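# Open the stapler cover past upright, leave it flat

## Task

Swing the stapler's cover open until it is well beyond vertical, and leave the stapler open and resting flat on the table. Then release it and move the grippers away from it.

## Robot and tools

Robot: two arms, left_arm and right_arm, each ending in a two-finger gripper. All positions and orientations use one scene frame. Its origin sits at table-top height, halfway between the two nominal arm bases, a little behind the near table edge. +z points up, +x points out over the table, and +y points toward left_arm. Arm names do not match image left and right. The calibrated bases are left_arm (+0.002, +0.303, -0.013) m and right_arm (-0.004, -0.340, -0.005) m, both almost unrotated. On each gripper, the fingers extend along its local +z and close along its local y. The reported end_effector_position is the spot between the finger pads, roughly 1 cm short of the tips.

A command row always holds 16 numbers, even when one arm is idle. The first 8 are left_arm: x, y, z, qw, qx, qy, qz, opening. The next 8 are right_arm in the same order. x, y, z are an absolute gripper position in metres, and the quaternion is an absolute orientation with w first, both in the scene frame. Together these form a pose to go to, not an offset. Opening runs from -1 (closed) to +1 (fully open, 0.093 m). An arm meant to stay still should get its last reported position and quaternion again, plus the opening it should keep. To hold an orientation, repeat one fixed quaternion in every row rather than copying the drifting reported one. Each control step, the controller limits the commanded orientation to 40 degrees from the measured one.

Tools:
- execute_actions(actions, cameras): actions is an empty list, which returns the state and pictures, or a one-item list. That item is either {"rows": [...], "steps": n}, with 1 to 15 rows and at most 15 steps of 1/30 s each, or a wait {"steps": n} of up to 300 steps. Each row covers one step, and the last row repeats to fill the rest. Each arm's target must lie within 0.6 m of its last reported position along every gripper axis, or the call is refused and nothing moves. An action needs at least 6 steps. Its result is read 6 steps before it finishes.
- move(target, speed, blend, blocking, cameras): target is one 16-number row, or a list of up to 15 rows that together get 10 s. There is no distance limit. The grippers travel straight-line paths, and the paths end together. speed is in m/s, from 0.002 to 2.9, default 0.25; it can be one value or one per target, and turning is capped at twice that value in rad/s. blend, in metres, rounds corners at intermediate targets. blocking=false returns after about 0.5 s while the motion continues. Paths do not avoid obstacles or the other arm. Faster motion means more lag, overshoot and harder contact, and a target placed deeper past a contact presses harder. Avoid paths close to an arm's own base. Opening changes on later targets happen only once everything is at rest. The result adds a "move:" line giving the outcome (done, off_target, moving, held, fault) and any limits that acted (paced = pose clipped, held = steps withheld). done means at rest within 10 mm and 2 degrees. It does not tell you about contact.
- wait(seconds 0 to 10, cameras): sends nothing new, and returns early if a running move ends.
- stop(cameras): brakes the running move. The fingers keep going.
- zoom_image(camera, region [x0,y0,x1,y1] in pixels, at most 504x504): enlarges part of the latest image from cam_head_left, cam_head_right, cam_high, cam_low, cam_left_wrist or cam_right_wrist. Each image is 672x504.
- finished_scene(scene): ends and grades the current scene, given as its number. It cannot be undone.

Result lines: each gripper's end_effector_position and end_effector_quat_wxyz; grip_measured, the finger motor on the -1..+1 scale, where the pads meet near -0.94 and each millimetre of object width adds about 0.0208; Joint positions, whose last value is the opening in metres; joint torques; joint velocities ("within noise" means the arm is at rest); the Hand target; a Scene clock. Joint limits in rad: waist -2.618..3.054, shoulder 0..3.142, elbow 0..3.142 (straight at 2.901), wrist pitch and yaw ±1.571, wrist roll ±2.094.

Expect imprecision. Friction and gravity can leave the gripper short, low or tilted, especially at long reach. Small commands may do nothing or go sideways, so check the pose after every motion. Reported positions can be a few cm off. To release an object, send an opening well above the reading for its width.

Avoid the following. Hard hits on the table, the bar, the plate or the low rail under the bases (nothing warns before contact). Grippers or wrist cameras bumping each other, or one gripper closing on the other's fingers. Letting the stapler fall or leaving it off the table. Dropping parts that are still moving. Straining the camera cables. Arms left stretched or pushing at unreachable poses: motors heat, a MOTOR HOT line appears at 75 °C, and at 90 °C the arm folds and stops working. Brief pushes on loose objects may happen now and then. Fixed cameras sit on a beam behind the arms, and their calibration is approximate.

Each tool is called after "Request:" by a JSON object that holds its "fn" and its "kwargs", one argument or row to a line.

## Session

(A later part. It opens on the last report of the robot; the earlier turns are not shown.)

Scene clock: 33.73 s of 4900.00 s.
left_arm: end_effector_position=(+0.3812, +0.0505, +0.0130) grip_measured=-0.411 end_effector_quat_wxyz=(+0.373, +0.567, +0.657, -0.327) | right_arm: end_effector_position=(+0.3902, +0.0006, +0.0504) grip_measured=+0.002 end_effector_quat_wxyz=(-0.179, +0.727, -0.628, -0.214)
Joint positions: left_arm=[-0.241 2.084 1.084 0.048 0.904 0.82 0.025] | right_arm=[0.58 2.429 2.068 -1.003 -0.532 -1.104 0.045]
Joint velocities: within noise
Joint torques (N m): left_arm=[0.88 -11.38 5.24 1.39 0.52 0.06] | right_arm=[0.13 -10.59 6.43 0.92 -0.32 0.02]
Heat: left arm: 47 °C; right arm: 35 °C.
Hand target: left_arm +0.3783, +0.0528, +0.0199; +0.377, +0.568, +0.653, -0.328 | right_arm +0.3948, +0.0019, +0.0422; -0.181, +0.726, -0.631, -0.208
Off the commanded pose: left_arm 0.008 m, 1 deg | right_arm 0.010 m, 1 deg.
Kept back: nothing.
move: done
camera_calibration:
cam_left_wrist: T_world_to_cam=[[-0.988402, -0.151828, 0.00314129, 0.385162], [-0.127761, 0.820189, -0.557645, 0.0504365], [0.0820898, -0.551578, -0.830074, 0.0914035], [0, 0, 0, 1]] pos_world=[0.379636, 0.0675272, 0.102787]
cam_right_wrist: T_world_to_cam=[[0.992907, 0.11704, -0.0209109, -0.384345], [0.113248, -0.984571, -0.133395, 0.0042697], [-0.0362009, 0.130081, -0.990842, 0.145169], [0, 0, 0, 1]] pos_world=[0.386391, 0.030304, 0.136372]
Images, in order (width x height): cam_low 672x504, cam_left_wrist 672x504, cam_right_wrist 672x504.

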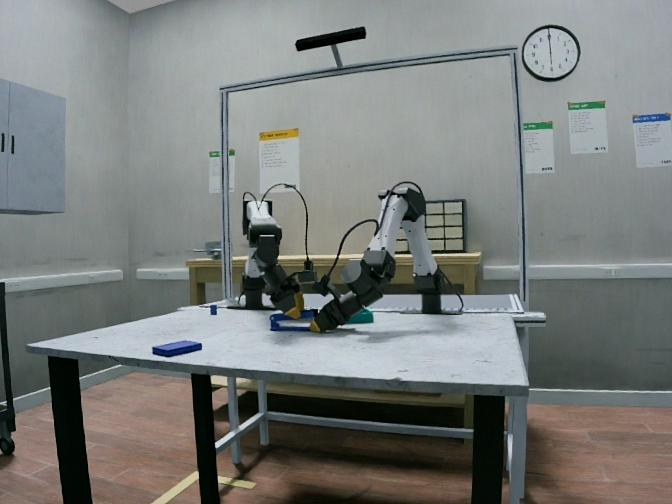

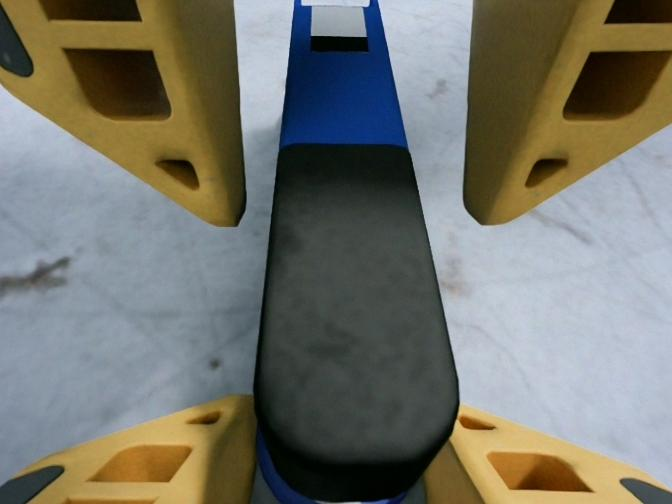

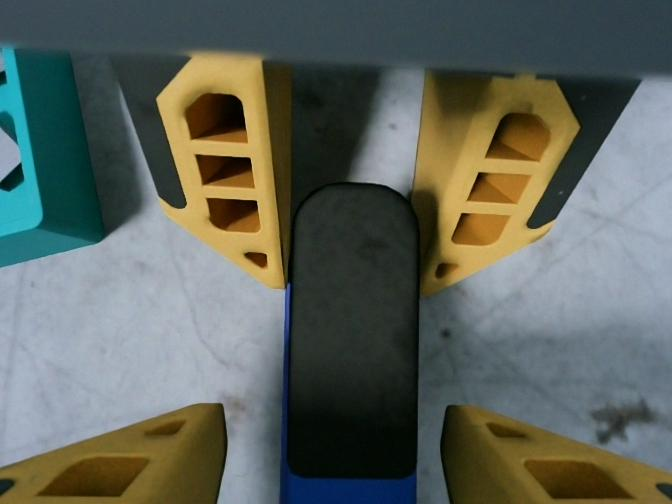

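Request:
{"fn": "move", "kwargs": {
  "target": [
    [0.3782,0.0530,0.020,0.3774,0.5682,0.6536,-0.3281,-0.6,0.3980,0.000,0.042,0.1808,-0.7255,0.6307,0.2080,-0.25],
    [0.3782,0.0530,0.020,0.3774,0.5682,0.6536,-0.3281,-0.6,0.3975,0.000,0.043,0.1808,-0.7255,0.6307,0.2080,-0.45],
    [0.3782,0.0530,0.020,0.3774,0.5682,0.6536,-0.3281,-0.65,0.3970,0.000,0.043,0.1808,-0.7255,0.6307,0.2080,-0.7]
  ],
  "speed": 0.08,
  "cameras": ["cam_low","cam_left_wrist","cam_right_wrist"]
}}

Request:
{"fn": "zoom_image", "kwargs": {
  "camera": "cam_low",
  "region": [220, 250, 340, 340]
}}

Scene clock: 42.20 s of 4900.00 s.
left_arm: end_effector_position=(+0.3809, +0.0505, +0.0129) grip_measured=-0.411 end_effector_quat_wxyz=(+0.373, +0.567, +0.657, -0.327) | right_arm: end_effector_position=(+0.3921, +0.0011, +0.0505) grip_measured=-0.644 end_effector_quat_wxyz=(-0.183, +0.727, -0.627, -0.211)
Joint positions: left_arm=[-0.241 2.084 1.084 0.046 0.905 0.82 0.025] | right_arm=[0.58 2.429 2.068 -0.995 -0.529 -1.103 0.014]
Joint velocities: within noise
Joint torques (N m): left_arm=[0.9 -11.37 5.23 1.4 0.51 0.07] | right_arm=[-0.44 -10.17 7.39 0.75 -0.33 -0.04]
Heat: left arm: 50 °C; right arm: 41 °C.
Hand target: left_arm +0.3783, +0.0528, +0.0199; +0.377, +0.568, +0.654, -0.328 | right_arm +0.3968, -0.0001, +0.0432; -0.181, +0.725, -0.631, -0.208
Off the commanded pose: left_arm 0.008 m, 1 deg | right_arm 0.009 m, 1 deg.
Kept back: nothing.
move: done
camera_calibration:
cam_left_wrist: T_world_to_cam=[[-0.988459, -0.15141, 0.0048061, 0.38479], [-0.12834, 0.820152, -0.557565, 0.0505691], [0.0804794, -0.551747, -0.830119, 0.0919632], [0, 0, 0, 1]] pos_world=[0.379439, 0.0675273, 0.102687]
cam_right_wrist: T_world_to_cam=[[0.993215, 0.115652, -0.0121524, -0.386746], [0.113014, -0.984586, -0.133484, 0.00466869], [-0.0274028, 0.131205, -0.990976, 0.14194], [0, 0, 0, 1]] pos_world=[0.387484, 0.0307014, 0.136582]
Images, in order (width x height): cam_low 672x504, cam_left_wrist 672x504, cam_right_wrist 672x504.

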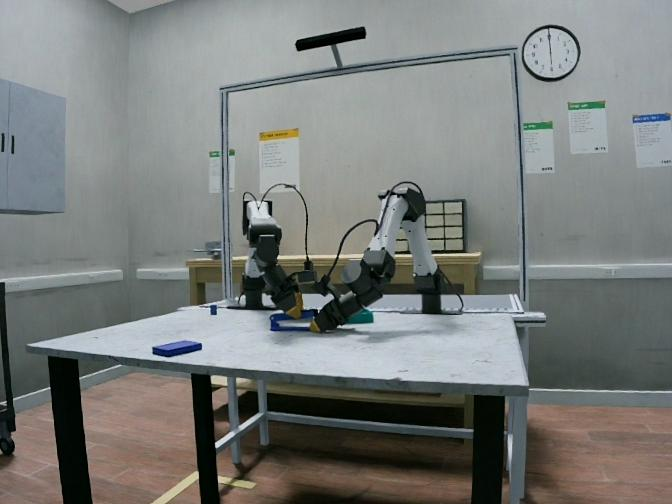

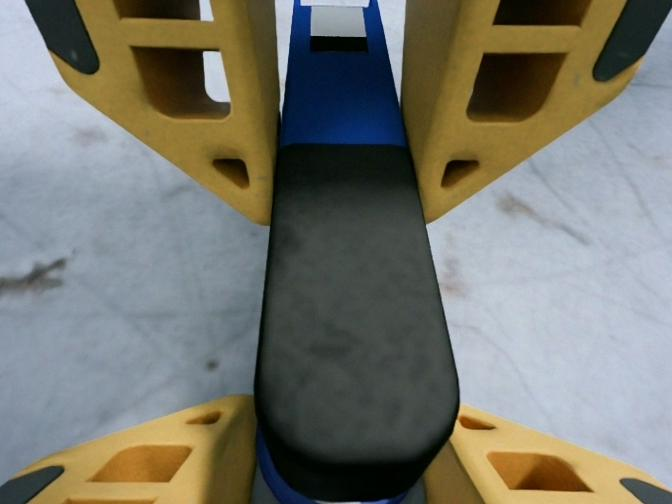

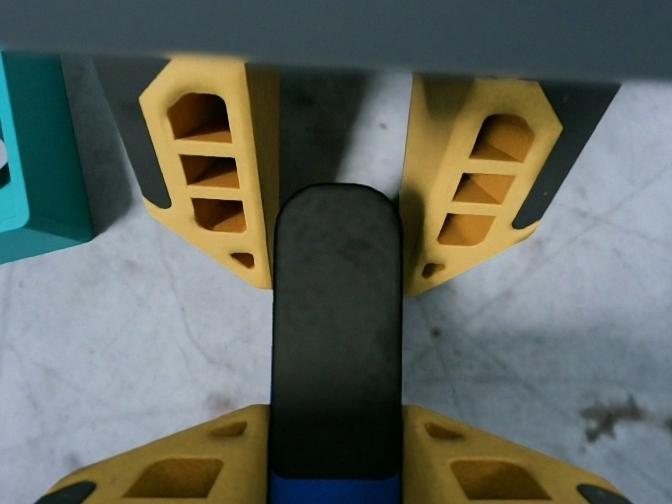

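Scaled by 4.200.

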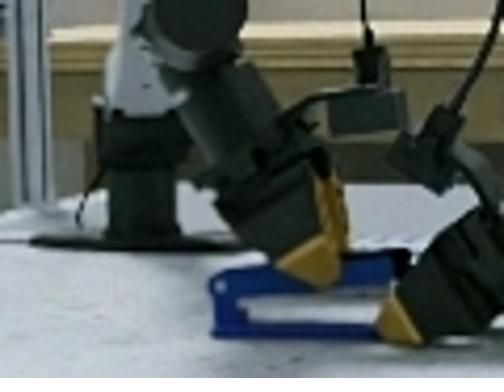

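Request:
{"fn": "move", "kwargs": {
  "target": [
    [0.3782,0.0530,0.020,0.3774,0.5682,0.6536,-0.3281,-0.65,0.3975,-0.0090,0.080,0.2825,-0.6812,0.5922,0.3249,-0.7],
    [0.3782,0.0530,0.020,0.3774,0.5682,0.6536,-0.3281,-0.65,0.3995,-0.0260,0.102,0.3810,-0.6144,0.5341,0.4383,-0.7]
  ],
  "speed": 0.06,
  "blend": 0.008,
  "cameras": ["cam_low","cam_left_wrist","cam_right_wrist"]
}}

Request:
{"fn": "zoom_image", "kwargs": {
  "camera": "cam_low",
  "region": [220, 250, 340, 340]
}}

Scene clock: 48.80 s of 4900.00 s.
left_arm: end_effector_position=(+0.3802, +0.0496, +0.0166) grip_measured=-0.410 end_effector_quat_wxyz=(+0.374, +0.564, +0.657, -0.332) | right_arm: end_effector_position=(+0.3973, -0.0224, +0.0890) grip_measured=-0.644 end_effector_quat_wxyz=(-0.370, +0.617, -0.535, -0.444)
Joint positions: left_arm=[-0.241 2.077 1.084 0.044 0.914 0.809 0.026] | right_arm=[0.392 2.311 1.632 -0.41 -1.187 -1.005 0.014]
Joint velocities: within noise
Joint torques (N m): left_arm=[0.9 -10.86 5.24 1.43 0.4 0.16] | right_arm=[-0.73 -13.71 5.15 1.08 -0.56 0.1]
Heat: left arm: 50 °C; right arm: 45 °C.
Hand target: left_arm +0.3782, +0.0529, +0.0199; +0.377, +0.568, +0.654, -0.328 | right_arm +0.3995, -0.0260, +0.1018; -0.381, +0.615, -0.534, -0.438
Off the commanded pose: left_arm 0.005 m, 1 deg | right_arm 0.014 m, 1 deg.
Kept back: nothing.
move: off_target (right_arm)
camera_calibration:
cam_left_wrist: T_world_to_cam=[[-0.988471, -0.150889, 0.0125174, 0.383851], [-0.131498, 0.814575, -0.564957, 0.0547631], [0.0750493, -0.56009, -0.825026, 0.0970003], [0, 0, 0, 1]] pos_world=[0.379347, 0.067639, 0.106162]
cam_right_wrist: T_world_to_cam=[[0.989191, 0.138824, -0.0472158, -0.383596], [0.063376, -0.695135, -0.71608, 0.0641415], [-0.13223, 0.705348, -0.696419, 0.21151], [0, 0, 0, 1]] pos_world=[0.403352, -0.0513485, 0.175118]
Images, in order (width x height): cam_low 672x504, cam_left_wrist 672x504, cam_right_wrist 672x504.

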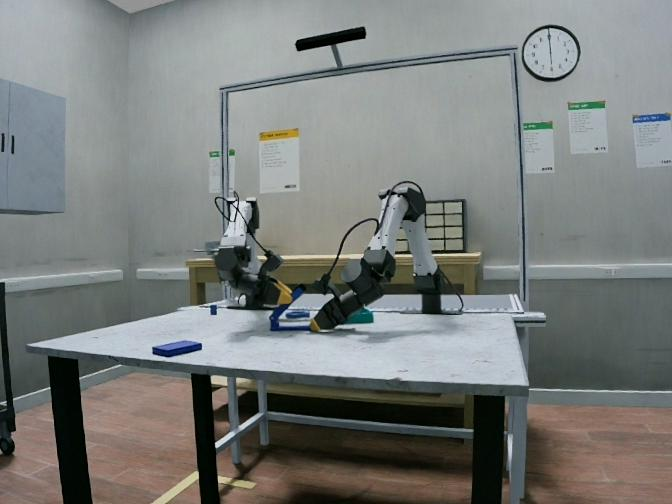

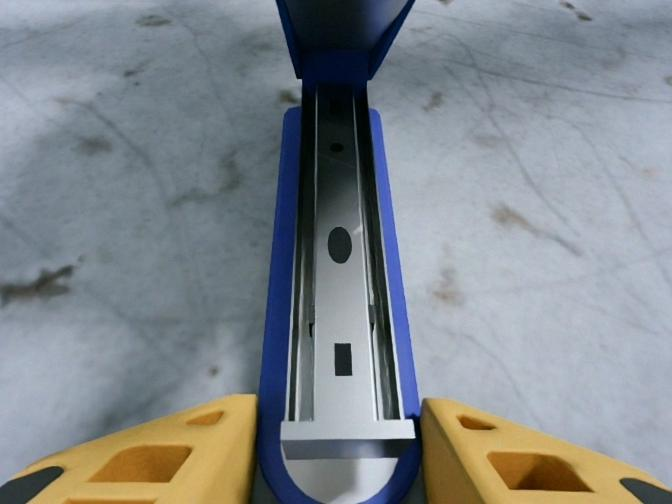

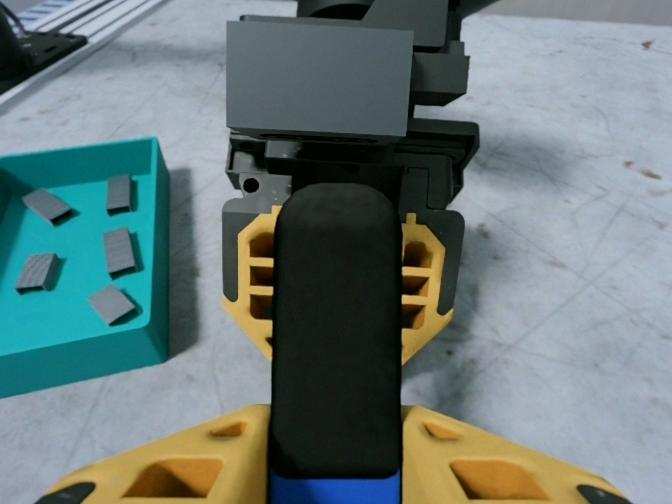

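Scaled by 4.200.

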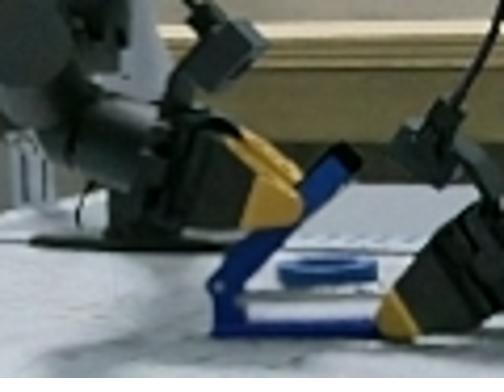

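Request:
{"fn": "move", "kwargs": {
  "target": [
    [0.3782,0.0530,0.017,0.3774,0.5682,0.6536,-0.3281,-0.65,0.4020,-0.0430,0.113,0.4558,-0.5429,0.4719,0.5243,-0.7],
    [0.3782,0.0530,0.017,0.3774,0.5682,0.6536,-0.3281,-0.65,0.4040,-0.0610,0.118,0.5099,-0.4749,0.4129,0.5865,-0.7]
  ],
  "speed": 0.06,
  "blend": 0.008,
  "cameras": ["cam_low","cam_left_wrist","cam_right_wrist"]
}}

Request:
{"fn": "zoom_image", "kwargs": {
  "camera": "cam_low",
  "region": [220, 250, 340, 340]
}}

Scene clock: 53.93 s of 4900.00 s.
left_arm: end_effector_position=(+0.3766, +0.0465, +0.0199) grip_measured=-0.410 end_effector_quat_wxyz=(+0.375, +0.565, +0.649, -0.345) | right_arm: end_effector_position=(+0.3958, -0.0500, +0.1099) grip_measured=-0.644 end_effector_quat_wxyz=(-0.467, +0.514, -0.462, -0.552)
Joint positions: left_arm=[-0.243 2.077 1.084 0.045 0.943 0.809 0.026] | right_arm=[0.316 2.473 1.278 1.493 -1.418 0.357 0.014]
Joint velocities: within noise
Joint torques (N m): left_arm=[1.16 -10.21 5.01 1.51 0.07 0.16] | right_arm=[-2.32 -10.73 4.62 1.94 0.26 0.27]
Heat: left arm: 50 °C; right arm: 48 °C.
Hand target: left_arm +0.3782, +0.0529, +0.0171; +0.377, +0.568, +0.653, -0.328 | right_arm +0.4036, -0.0609, +0.1181; -0.489, +0.507, -0.460, -0.540
Off the commanded pose: left_arm 0.007 m, 2 deg | right_arm 0.016 m, 10 deg.
joint sent to its limit (right arm) — joint 4 (wrist pitch), upper limit.
Kept back: nothing.
move: off_target (right_arm)
camera_calibration:
cam_left_wrist: T_world_to_cam=[[-0.991048, -0.131566, 0.0226702, 0.379713], [-0.120034, 0.803779, -0.582693, 0.0552464], [0.0584409, -0.580198, -0.812376, 0.105151], [0, 0, 0, 1]] pos_world=[0.3768, 0.0665599, 0.109006]
cam_right_wrist: T_world_to_cam=[[0.988972, 0.134171, -0.0627165, -0.37568], [-0.00682955, -0.381695, -0.924263, 0.126309], [-0.147947, 0.914498, -0.37657, 0.226968], [0, 0, 0, 1]] pos_world=[0.405979, -0.108945, 0.178651]
Images, in order (width x height): cam_low 672x504, cam_left_wrist 672x504, cam_right_wrist 672x504.

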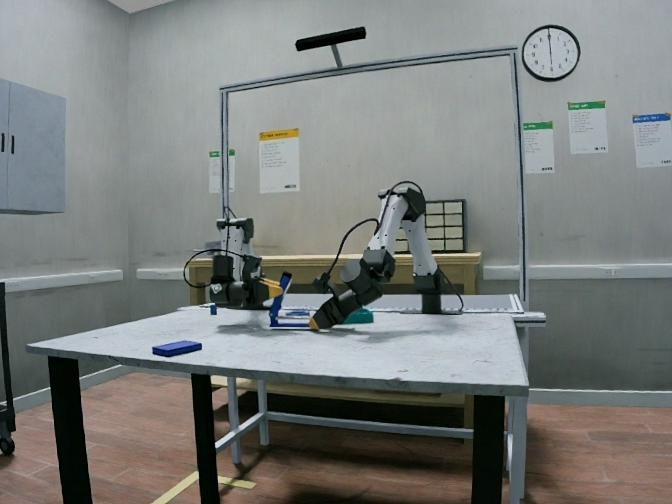

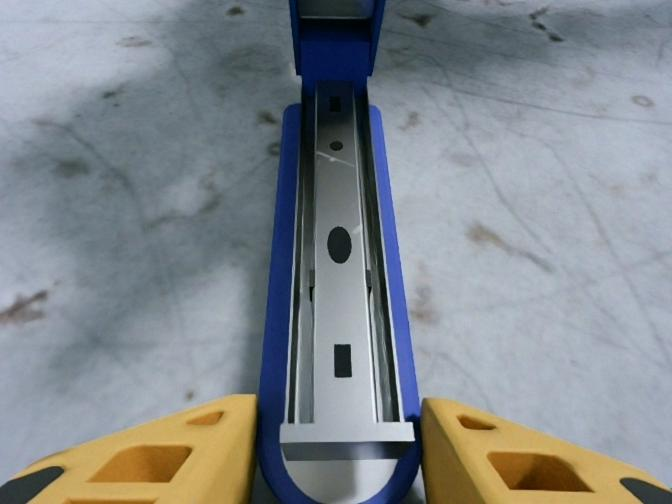

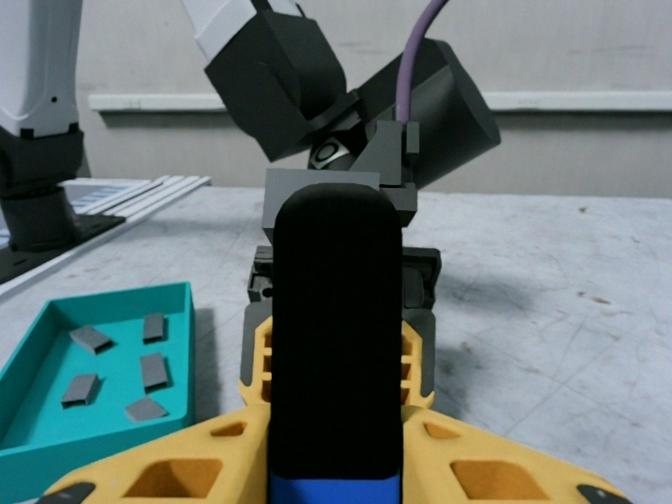

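Scaled by 4.200.

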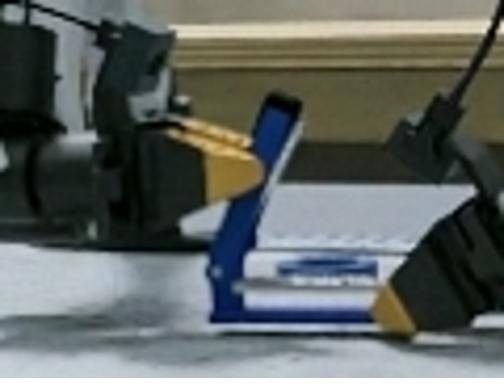

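Request:
{"fn": "move", "kwargs": {
  "target": [
    [0.3775,0.0495,0.012,0.3774,0.5682,0.6536,-0.3281,-0.65,0.3975,-0.0510,0.1120,0.4670,-0.5140,0.4620,0.5520,-0.49],
    [0.3775,0.0495,0.011,0.3774,0.5682,0.6536,-0.3281,-0.65,0.4010,-0.0740,0.1150,0.4670,-0.5140,0.4620,0.5520,-0.49],
    [0.3775,0.0495,0.011,0.3774,0.5682,0.6536,-0.3281,-0.65,0.4040,-0.0950,0.1130,0.4670,-0.5140,0.4620,0.5520,-0.49]
  ],
  "speed": 0.05,
  "blend": 0.008,
  "cameras": ["cam_low","cam_left_wrist","cam_right_wrist"]
}}

Request:
{"fn": "zoom_image", "kwargs": {
  "camera": "cam_low",
  "region": [220, 250, 340, 340]
}}

Scene clock: 56.67 s of 4900.00 s.
left_arm: end_effector_position=(+0.3742, +0.0414, +0.0203) grip_measured=-0.410 end_effector_quat_wxyz=(+0.373, +0.563, +0.649, -0.350) | right_arm: end_effector_position=(+0.3971, -0.0756, +0.1049) grip_measured=-0.487 end_effector_quat_wxyz=(-0.444, +0.521, -0.469, -0.558)
Joint positions: left_arm=[-0.256 2.077 1.08 0.061 0.943 0.784 0.026] | right_arm=[0.258 2.473 1.274 1.496 -1.508 0.391 0.022]
Joint velocities: within noise
Joint torques (N m): left_arm=[1.5 -8.96 4.77 1.69 -0.01 0.29] | right_arm=[-3.79 -11.41 3.79 1.82 0.01 0.16]
Heat: left arm: 49 °C; right arm: 49 °C.
Hand target: left_arm +0.3772, +0.0496, +0.0111; +0.377, +0.568, +0.654, -0.329 | right_arm +0.4038, -0.0942, +0.1126; -0.464, +0.519, -0.470, -0.543
Off the commanded pose: left_arm 0.013 m, 3 deg | right_arm 0.022 m, 3 deg.
joint sent to its limit (right arm) — joint 4 (wrist pitch), upper limit.
Kept back: nothing.
move: off_target (left_arm, right_arm); blend cut to 0 m at target 1
camera_calibration:
cam_left_wrist: T_world_to_cam=[[-0.990922, -0.13022, 0.0333969, 0.376326], [-0.124952, 0.800508, -0.586152, 0.0613518], [0.0495942, -0.585004, -0.809513, 0.106108], [0, 0, 0, 1]] pos_world=[0.375314, 0.0619659, 0.109289]
cam_right_wrist: T_world_to_cam=[[0.982693, 0.159563, -0.0940995, -0.366084], [-0.0205013, -0.411178, -0.911325, 0.113751], [-0.184105, 0.897481, -0.40079, 0.264226], [0, 0, 0, 1]] pos_world=[0.410726, -0.131953, 0.175116]
Images, in order (width x height): cam_low 672x504, cam_left_wrist 672x504, cam_right_wrist 672x504.

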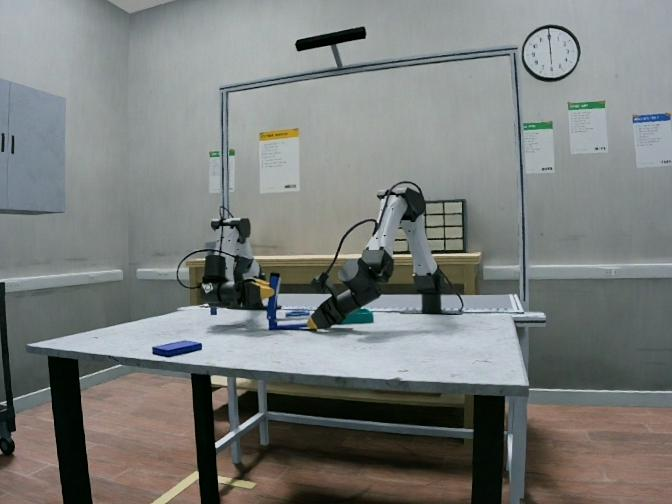

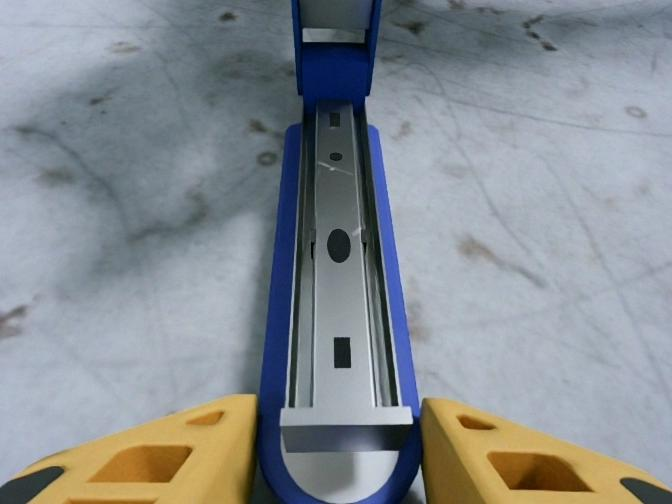

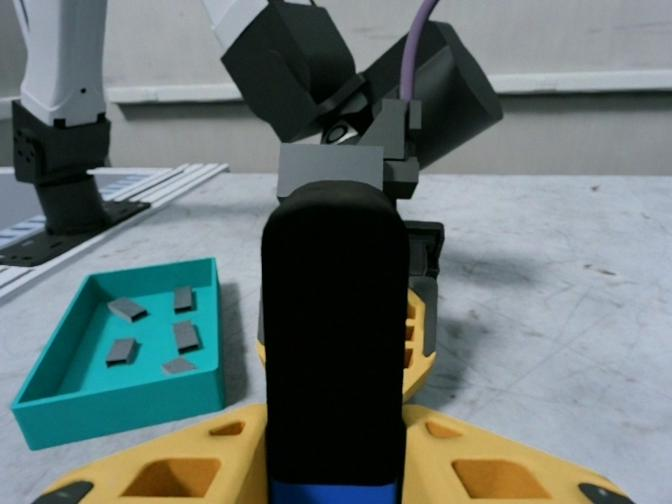

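Scaled by 4.200.

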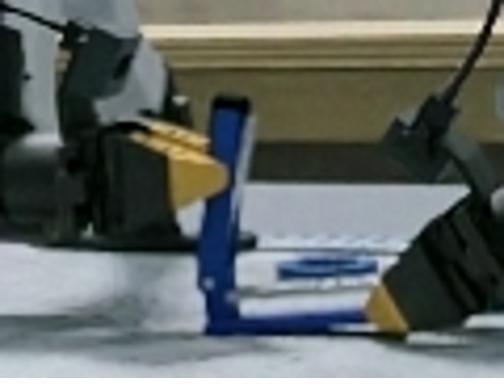

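Request:
{"fn": "move", "kwargs": {
  "target": [
    [0.3775,0.0520,-0.002,0.3774,0.5682,0.6536,-0.3281,-0.65,0.4010,-0.0900,0.1120,0.4440,-0.5210,0.4690,0.5580,-0.47],
    [0.3775,0.0540,-0.004,0.3774,0.5682,0.6536,-0.3281,-0.65,0.4040,-0.1120,0.1120,0.4440,-0.5210,0.4690,0.5580,-0.47]
  ],
  "speed": 0.05,
  "blend": 0.008,
  "cameras": ["cam_low","cam_left_wrist","cam_right_wrist"]
}}

Request:
{"fn": "zoom_image", "kwargs": {
  "camera": "cam_low",
  "region": [220, 250, 340, 340]
}}

Scene clock: 58.77 s of 4900.00 s.
left_arm: end_effector_position=(+0.3736, +0.0420, +0.0126) grip_measured=-0.410 end_effector_quat_wxyz=(+0.376, +0.564, +0.646, -0.350) | right_arm: end_effector_position=(+0.4004, -0.1016, +0.1004) grip_measured=-0.469 end_effector_quat_wxyz=(-0.436, +0.523, -0.477, -0.556)
Joint positions: left_arm=[-0.254 2.097 1.067 0.099 0.948 0.788 0.026] | right_arm=[0.199 2.47 1.265 1.492 -1.572 0.395 0.023]
Joint velocities: within noise
Joint torques (N m): left_arm=[2.47 -7.62 4.44 1.73 0.02 0.39] | right_arm=[-2.03 -12.89 3.89 1.17 0.05 0.02]
Heat: left arm: 49 °C; right arm: 49 °C.
Hand target: left_arm +0.3767, +0.0541, -0.0036; +0.376, +0.568, +0.654, -0.329 | right_arm +0.4041, -0.1115, +0.1116; -0.445, +0.521, -0.479, -0.549
Off the commanded pose: left_arm 0.021 m, 3 deg | right_arm 0.016 m, 1 deg.
joint sent to its limit (right arm) — joint 5 (wrist yaw), lower limit.
Kept back: nothing.
move: off_target (left_arm, right_arm); blend cut to 0 m at target 1
camera_calibration:
cam_left_wrist: T_world_to_cam=[[-0.991505, -0.127202, 0.0271573, 0.376189], [-0.118579, 0.7982, -0.590606, 0.0540344], [0.0534494, -0.588809, -0.806503, 0.0989252], [0, 0, 0, 1]] pos_world=[0.374113, 0.0629699, 0.10148]
cam_right_wrist: T_world_to_cam=[[0.981258, 0.159431, -0.108238, -0.363646], [-0.0296091, -0.430275, -0.902212, 0.0998945], [-0.190413, 0.888507, -0.41749, 0.289669], [0, 0, 0, 1]] pos_world=[0.414945, -0.156414, 0.171699]
Images, in order (width x height): cam_low 672x504, cam_left_wrist 672x504, cam_right_wrist 672x504.

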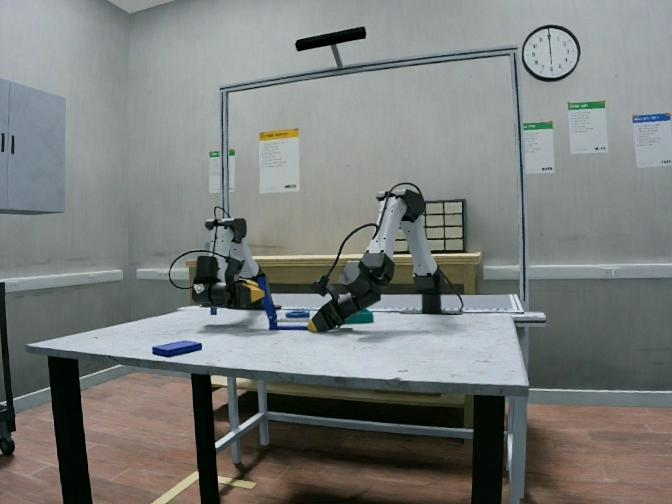

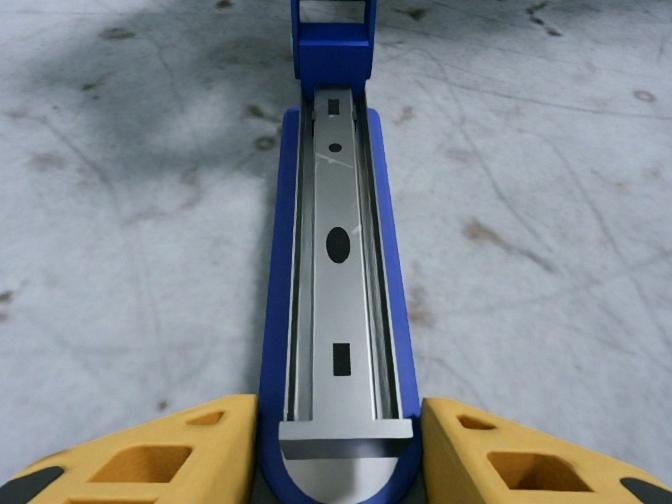

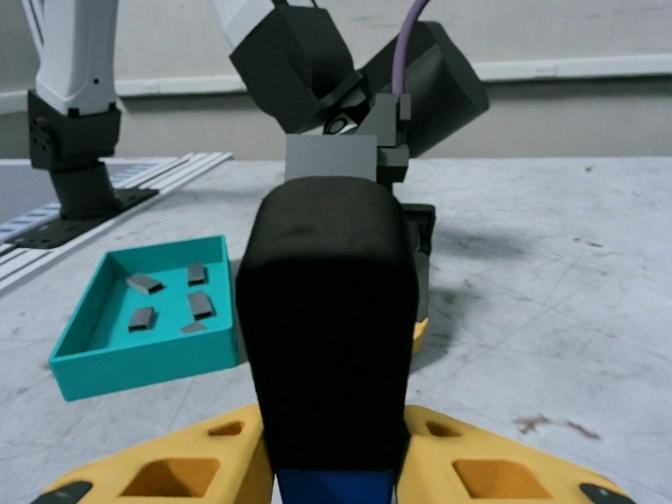

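Scaled by 4.200.

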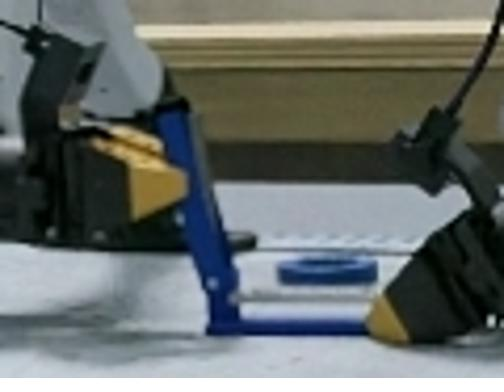

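Request:
{"fn": "move", "kwargs": {
  "target": [0.3775,0.0540,-0.004,0.3774,0.5682,0.6536,-0.3281,-0.65,0.405,-0.130,0.108,0.4440,-0.5210,0.4690,0.5580,-0.47],
  "speed": 0.04
}}

Request:
{"fn": "zoom_image", "kwargs": {
  "camera": "cam_low",
  "region": [220, 230, 340, 340]
}}

Scene clock: 61.00 s of 4900.00 s.
left_arm: end_effector_position=(+0.3737, +0.0420, +0.0127) grip_measured=-0.410 end_effector_quat_wxyz=(+0.376, +0.565, +0.646, -0.350) | right_arm: end_effector_position=(+0.4016, -0.1203, +0.0917) grip_measured=-0.468 end_effector_quat_wxyz=(-0.443, +0.508, -0.492, -0.551)
Joint positions: left_arm=[-0.254 2.097 1.067 0.1 0.948 0.79 0.026] | right_arm=[0.156 2.467 1.218 1.492 -1.573 0.367 0.023]
Joint velocities: within noise
Joint torques (N m): left_arm=[2.45 -7.65 4.45 1.72 0.01 0.37] | right_arm=[-1.78 -13.44 3.93 1.21 0.03 0]
Heat: left arm: 48 °C; right arm: 50 °C.
Hand target: left_arm +0.3767, +0.0541, -0.0035; +0.376, +0.568, +0.654, -0.329 | right_arm +0.4051, -0.1292, +0.1076; -0.457, +0.511, -0.489, -0.540
Off the commanded pose: left_arm 0.021 m, 3 deg | right_arm 0.019 m, 3 deg.
joint sent to its limit (right arm) — joint 5 (wrist yaw), lower limit.
Kept back: nothing.
move: off_target (left_arm, right_arm)
camera_calibration:
cam_left_wrist: T_world_to_cam=[[-0.99168, -0.126245, 0.0251442, 0.376396], [-0.116589, 0.79809, -0.591151, 0.0534108], [0.0545625, -0.589164, -0.806169, 0.0985778], [0, 0, 0, 1]] pos_world=[0.374113, 0.06297, 0.10158]
cam_right_wrist: T_world_to_cam=[[0.985207, 0.117698, -0.124555, -0.367897], [-0.062632, -0.429242, -0.901015, 0.0972933], [-0.159512, 0.895488, -0.415521, 0.291051], [0, 0, 0, 1]] pos_world=[0.414975, -0.17557, 0.162777]

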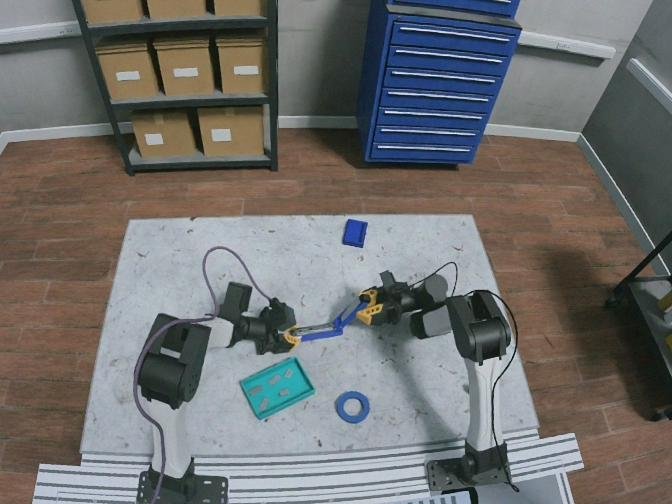

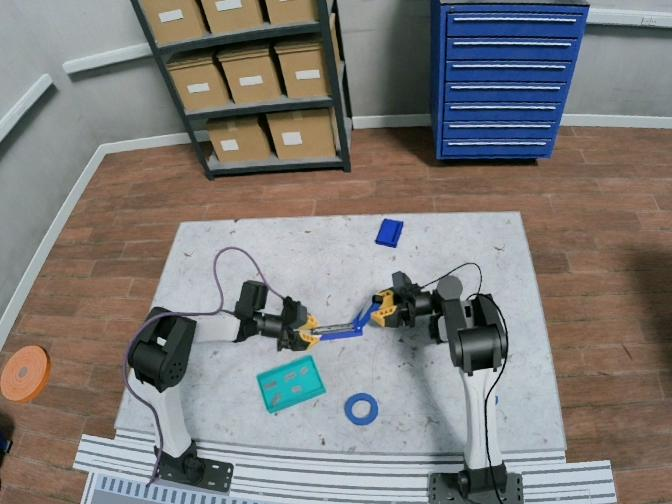

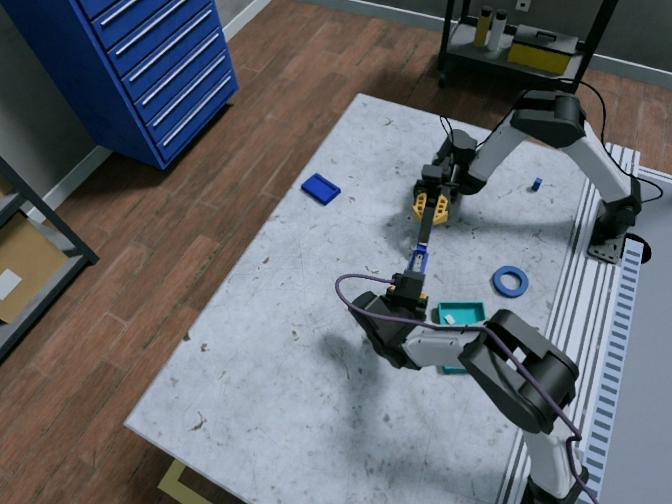

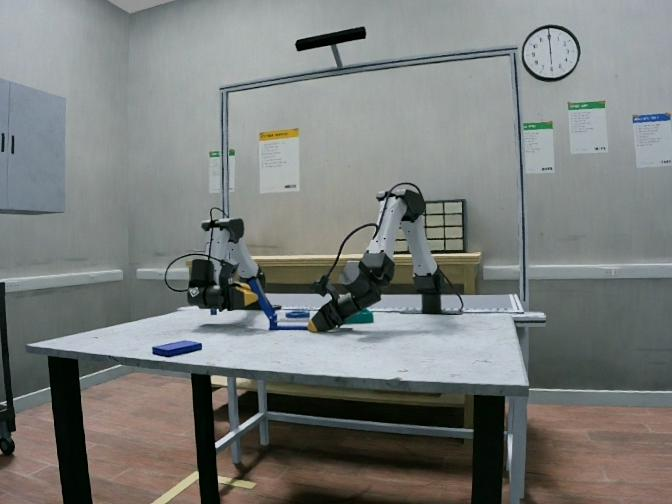

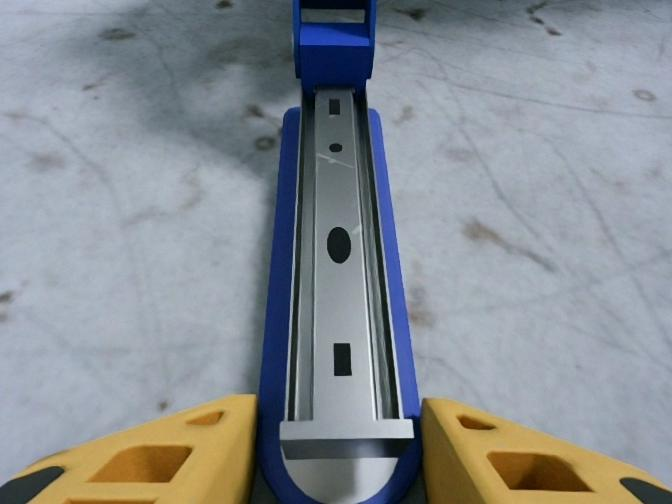

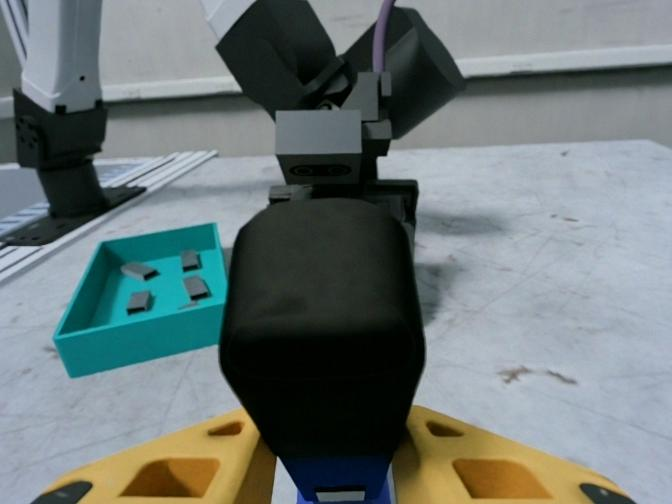

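Scaled by 4.200.

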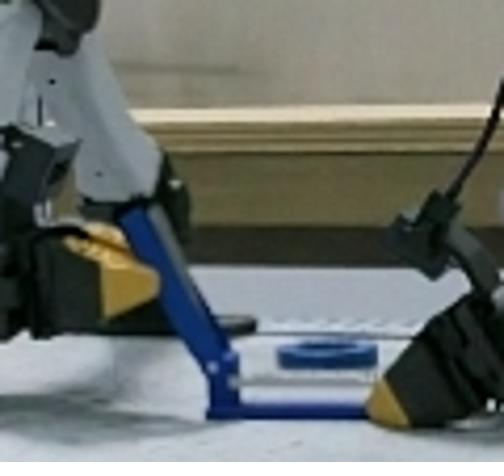

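Request:
{"fn": "move", "kwargs": {
  "target": [
    [0.3775,0.0540,-0.004,0.3774,0.5682,0.6536,-0.3281,-0.65,0.4025,-0.1225,0.099,0.4430,-0.5080,0.4920,0.5510,-0.35],
    [0.3775,0.0540,-0.004,0.3774,0.5682,0.6536,-0.3281,-0.65,0.4025,-0.1225,0.099,0.4430,-0.5080,0.4920,0.5510,-0.1]
  ],
  "speed": 0.03
}}

Request:
{"fn": "zoom_image", "kwargs": {
  "camera": "cam_low",
  "region": [220, 230, 340, 340]
}}

Scene clock: 63.30 s of 4900.00 s.
left_arm: end_effector_position=(+0.3754, +0.0443, +0.0121) grip_measured=-0.410 end_effector_quat_wxyz=(+0.384, +0.572, +0.639, -0.343) | right_arm: end_effector_position=(+0.4029, -0.1232, +0.0898) grip_measured=-0.102 end_effector_quat_wxyz=(-0.439, +0.501, -0.499, -0.554)
Joint positions: left_arm=[-0.248 2.098 1.063 0.109 0.947 0.817 0.026] | right_arm=[0.149 2.467 1.215 1.474 -1.573 0.367 0.04]
Joint velocities: within noise
Joint torques (N m): left_arm=[1.83 -7.68 4.75 1.65 0.02 0.12] | right_arm=[0.17 -11.88 4.44 1.2 -0.01 -0.04]
Heat: left arm: 47 °C; right arm: 52 °C.
Hand target: left_arm +0.3768, +0.0541, -0.0036; +0.377, +0.568, +0.653, -0.328 | right_arm +0.4024, -0.1223, +0.0989; -0.444, +0.508, -0.493, -0.550
Off the commanded pose: left_arm 0.019 m, 2 deg | right_arm 0.009 m, 1 deg.
joint sent to its limit (right arm) — joint 5 (wrist yaw), lower limit.
Kept back: nothing.
move: off_target (left_arm)
camera_calibration:
cam_left_wrist: T_world_to_cam=[[-0.992724, -0.12038, -0.00292451, 0.378721], [-0.0952609, 0.799972, -0.592428, 0.0433203], [0.0736558, -0.587839, -0.805618, 0.0922544], [0, 0, 0, 1]] pos_world=[0.373297, 0.0651659, 0.101094]
cam_right_wrist: T_world_to_cam=[[0.983152, 0.110288, -0.145772, -0.367262], [-0.084886, -0.430801, -0.898446, 0.102967], [-0.161886, 0.895682, -0.414181, 0.294009], [0, 0, 0, 1]] pos_world=[0.41741, -0.178476, 0.160747]

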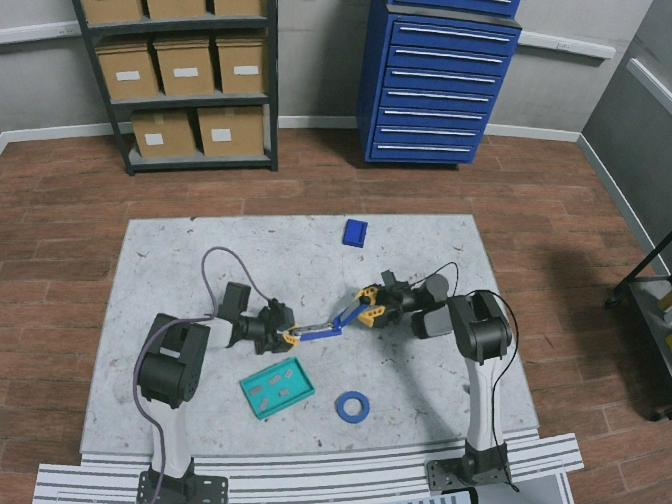

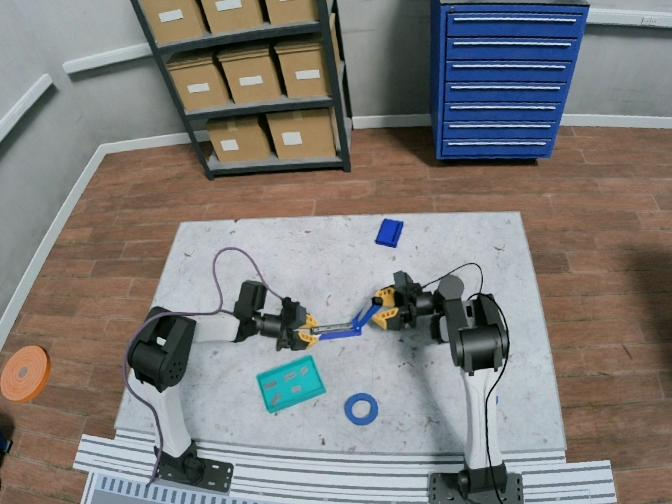

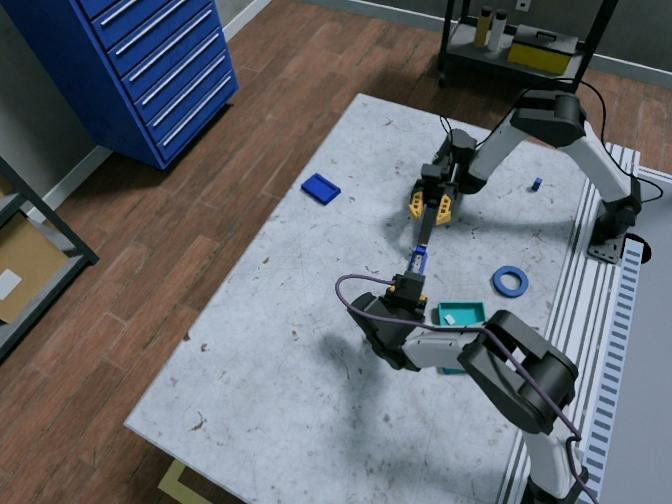

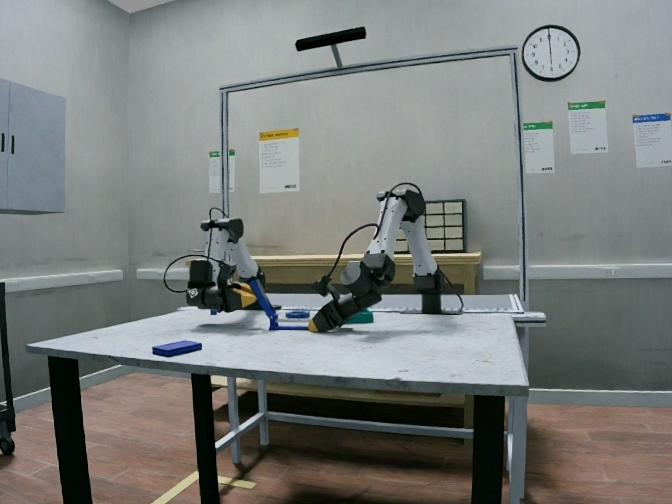

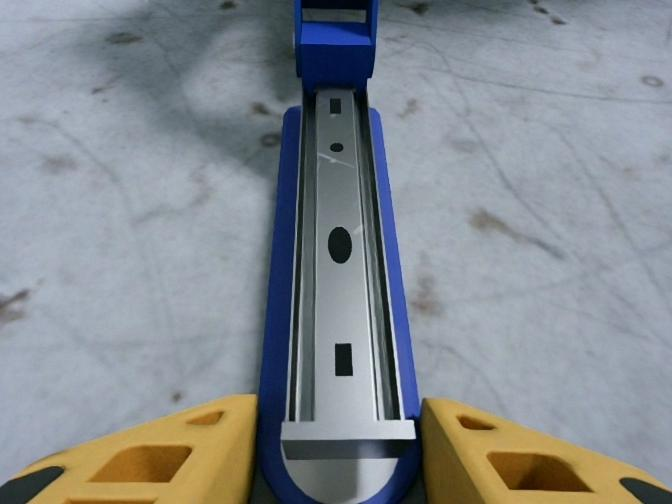

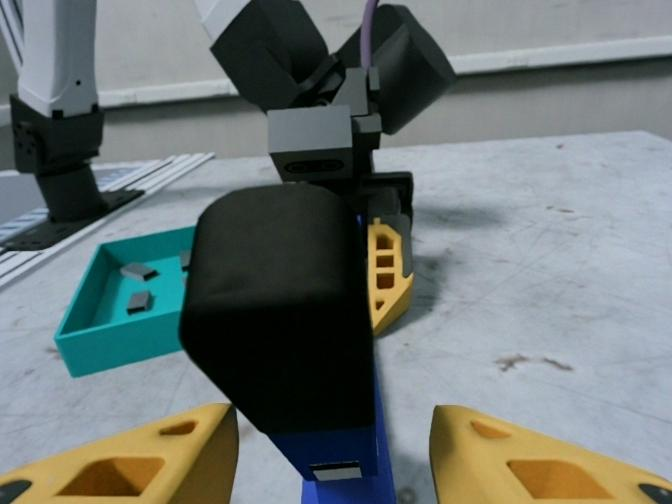

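Scaled by 4.200.

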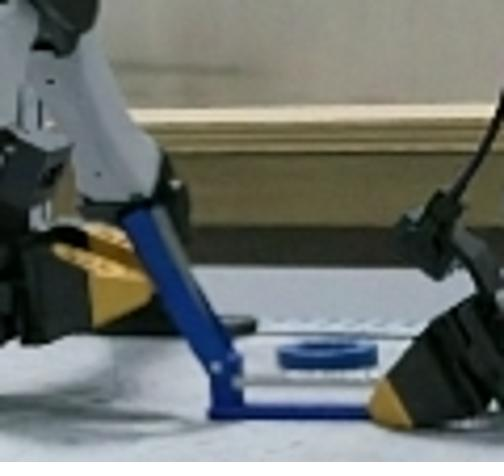

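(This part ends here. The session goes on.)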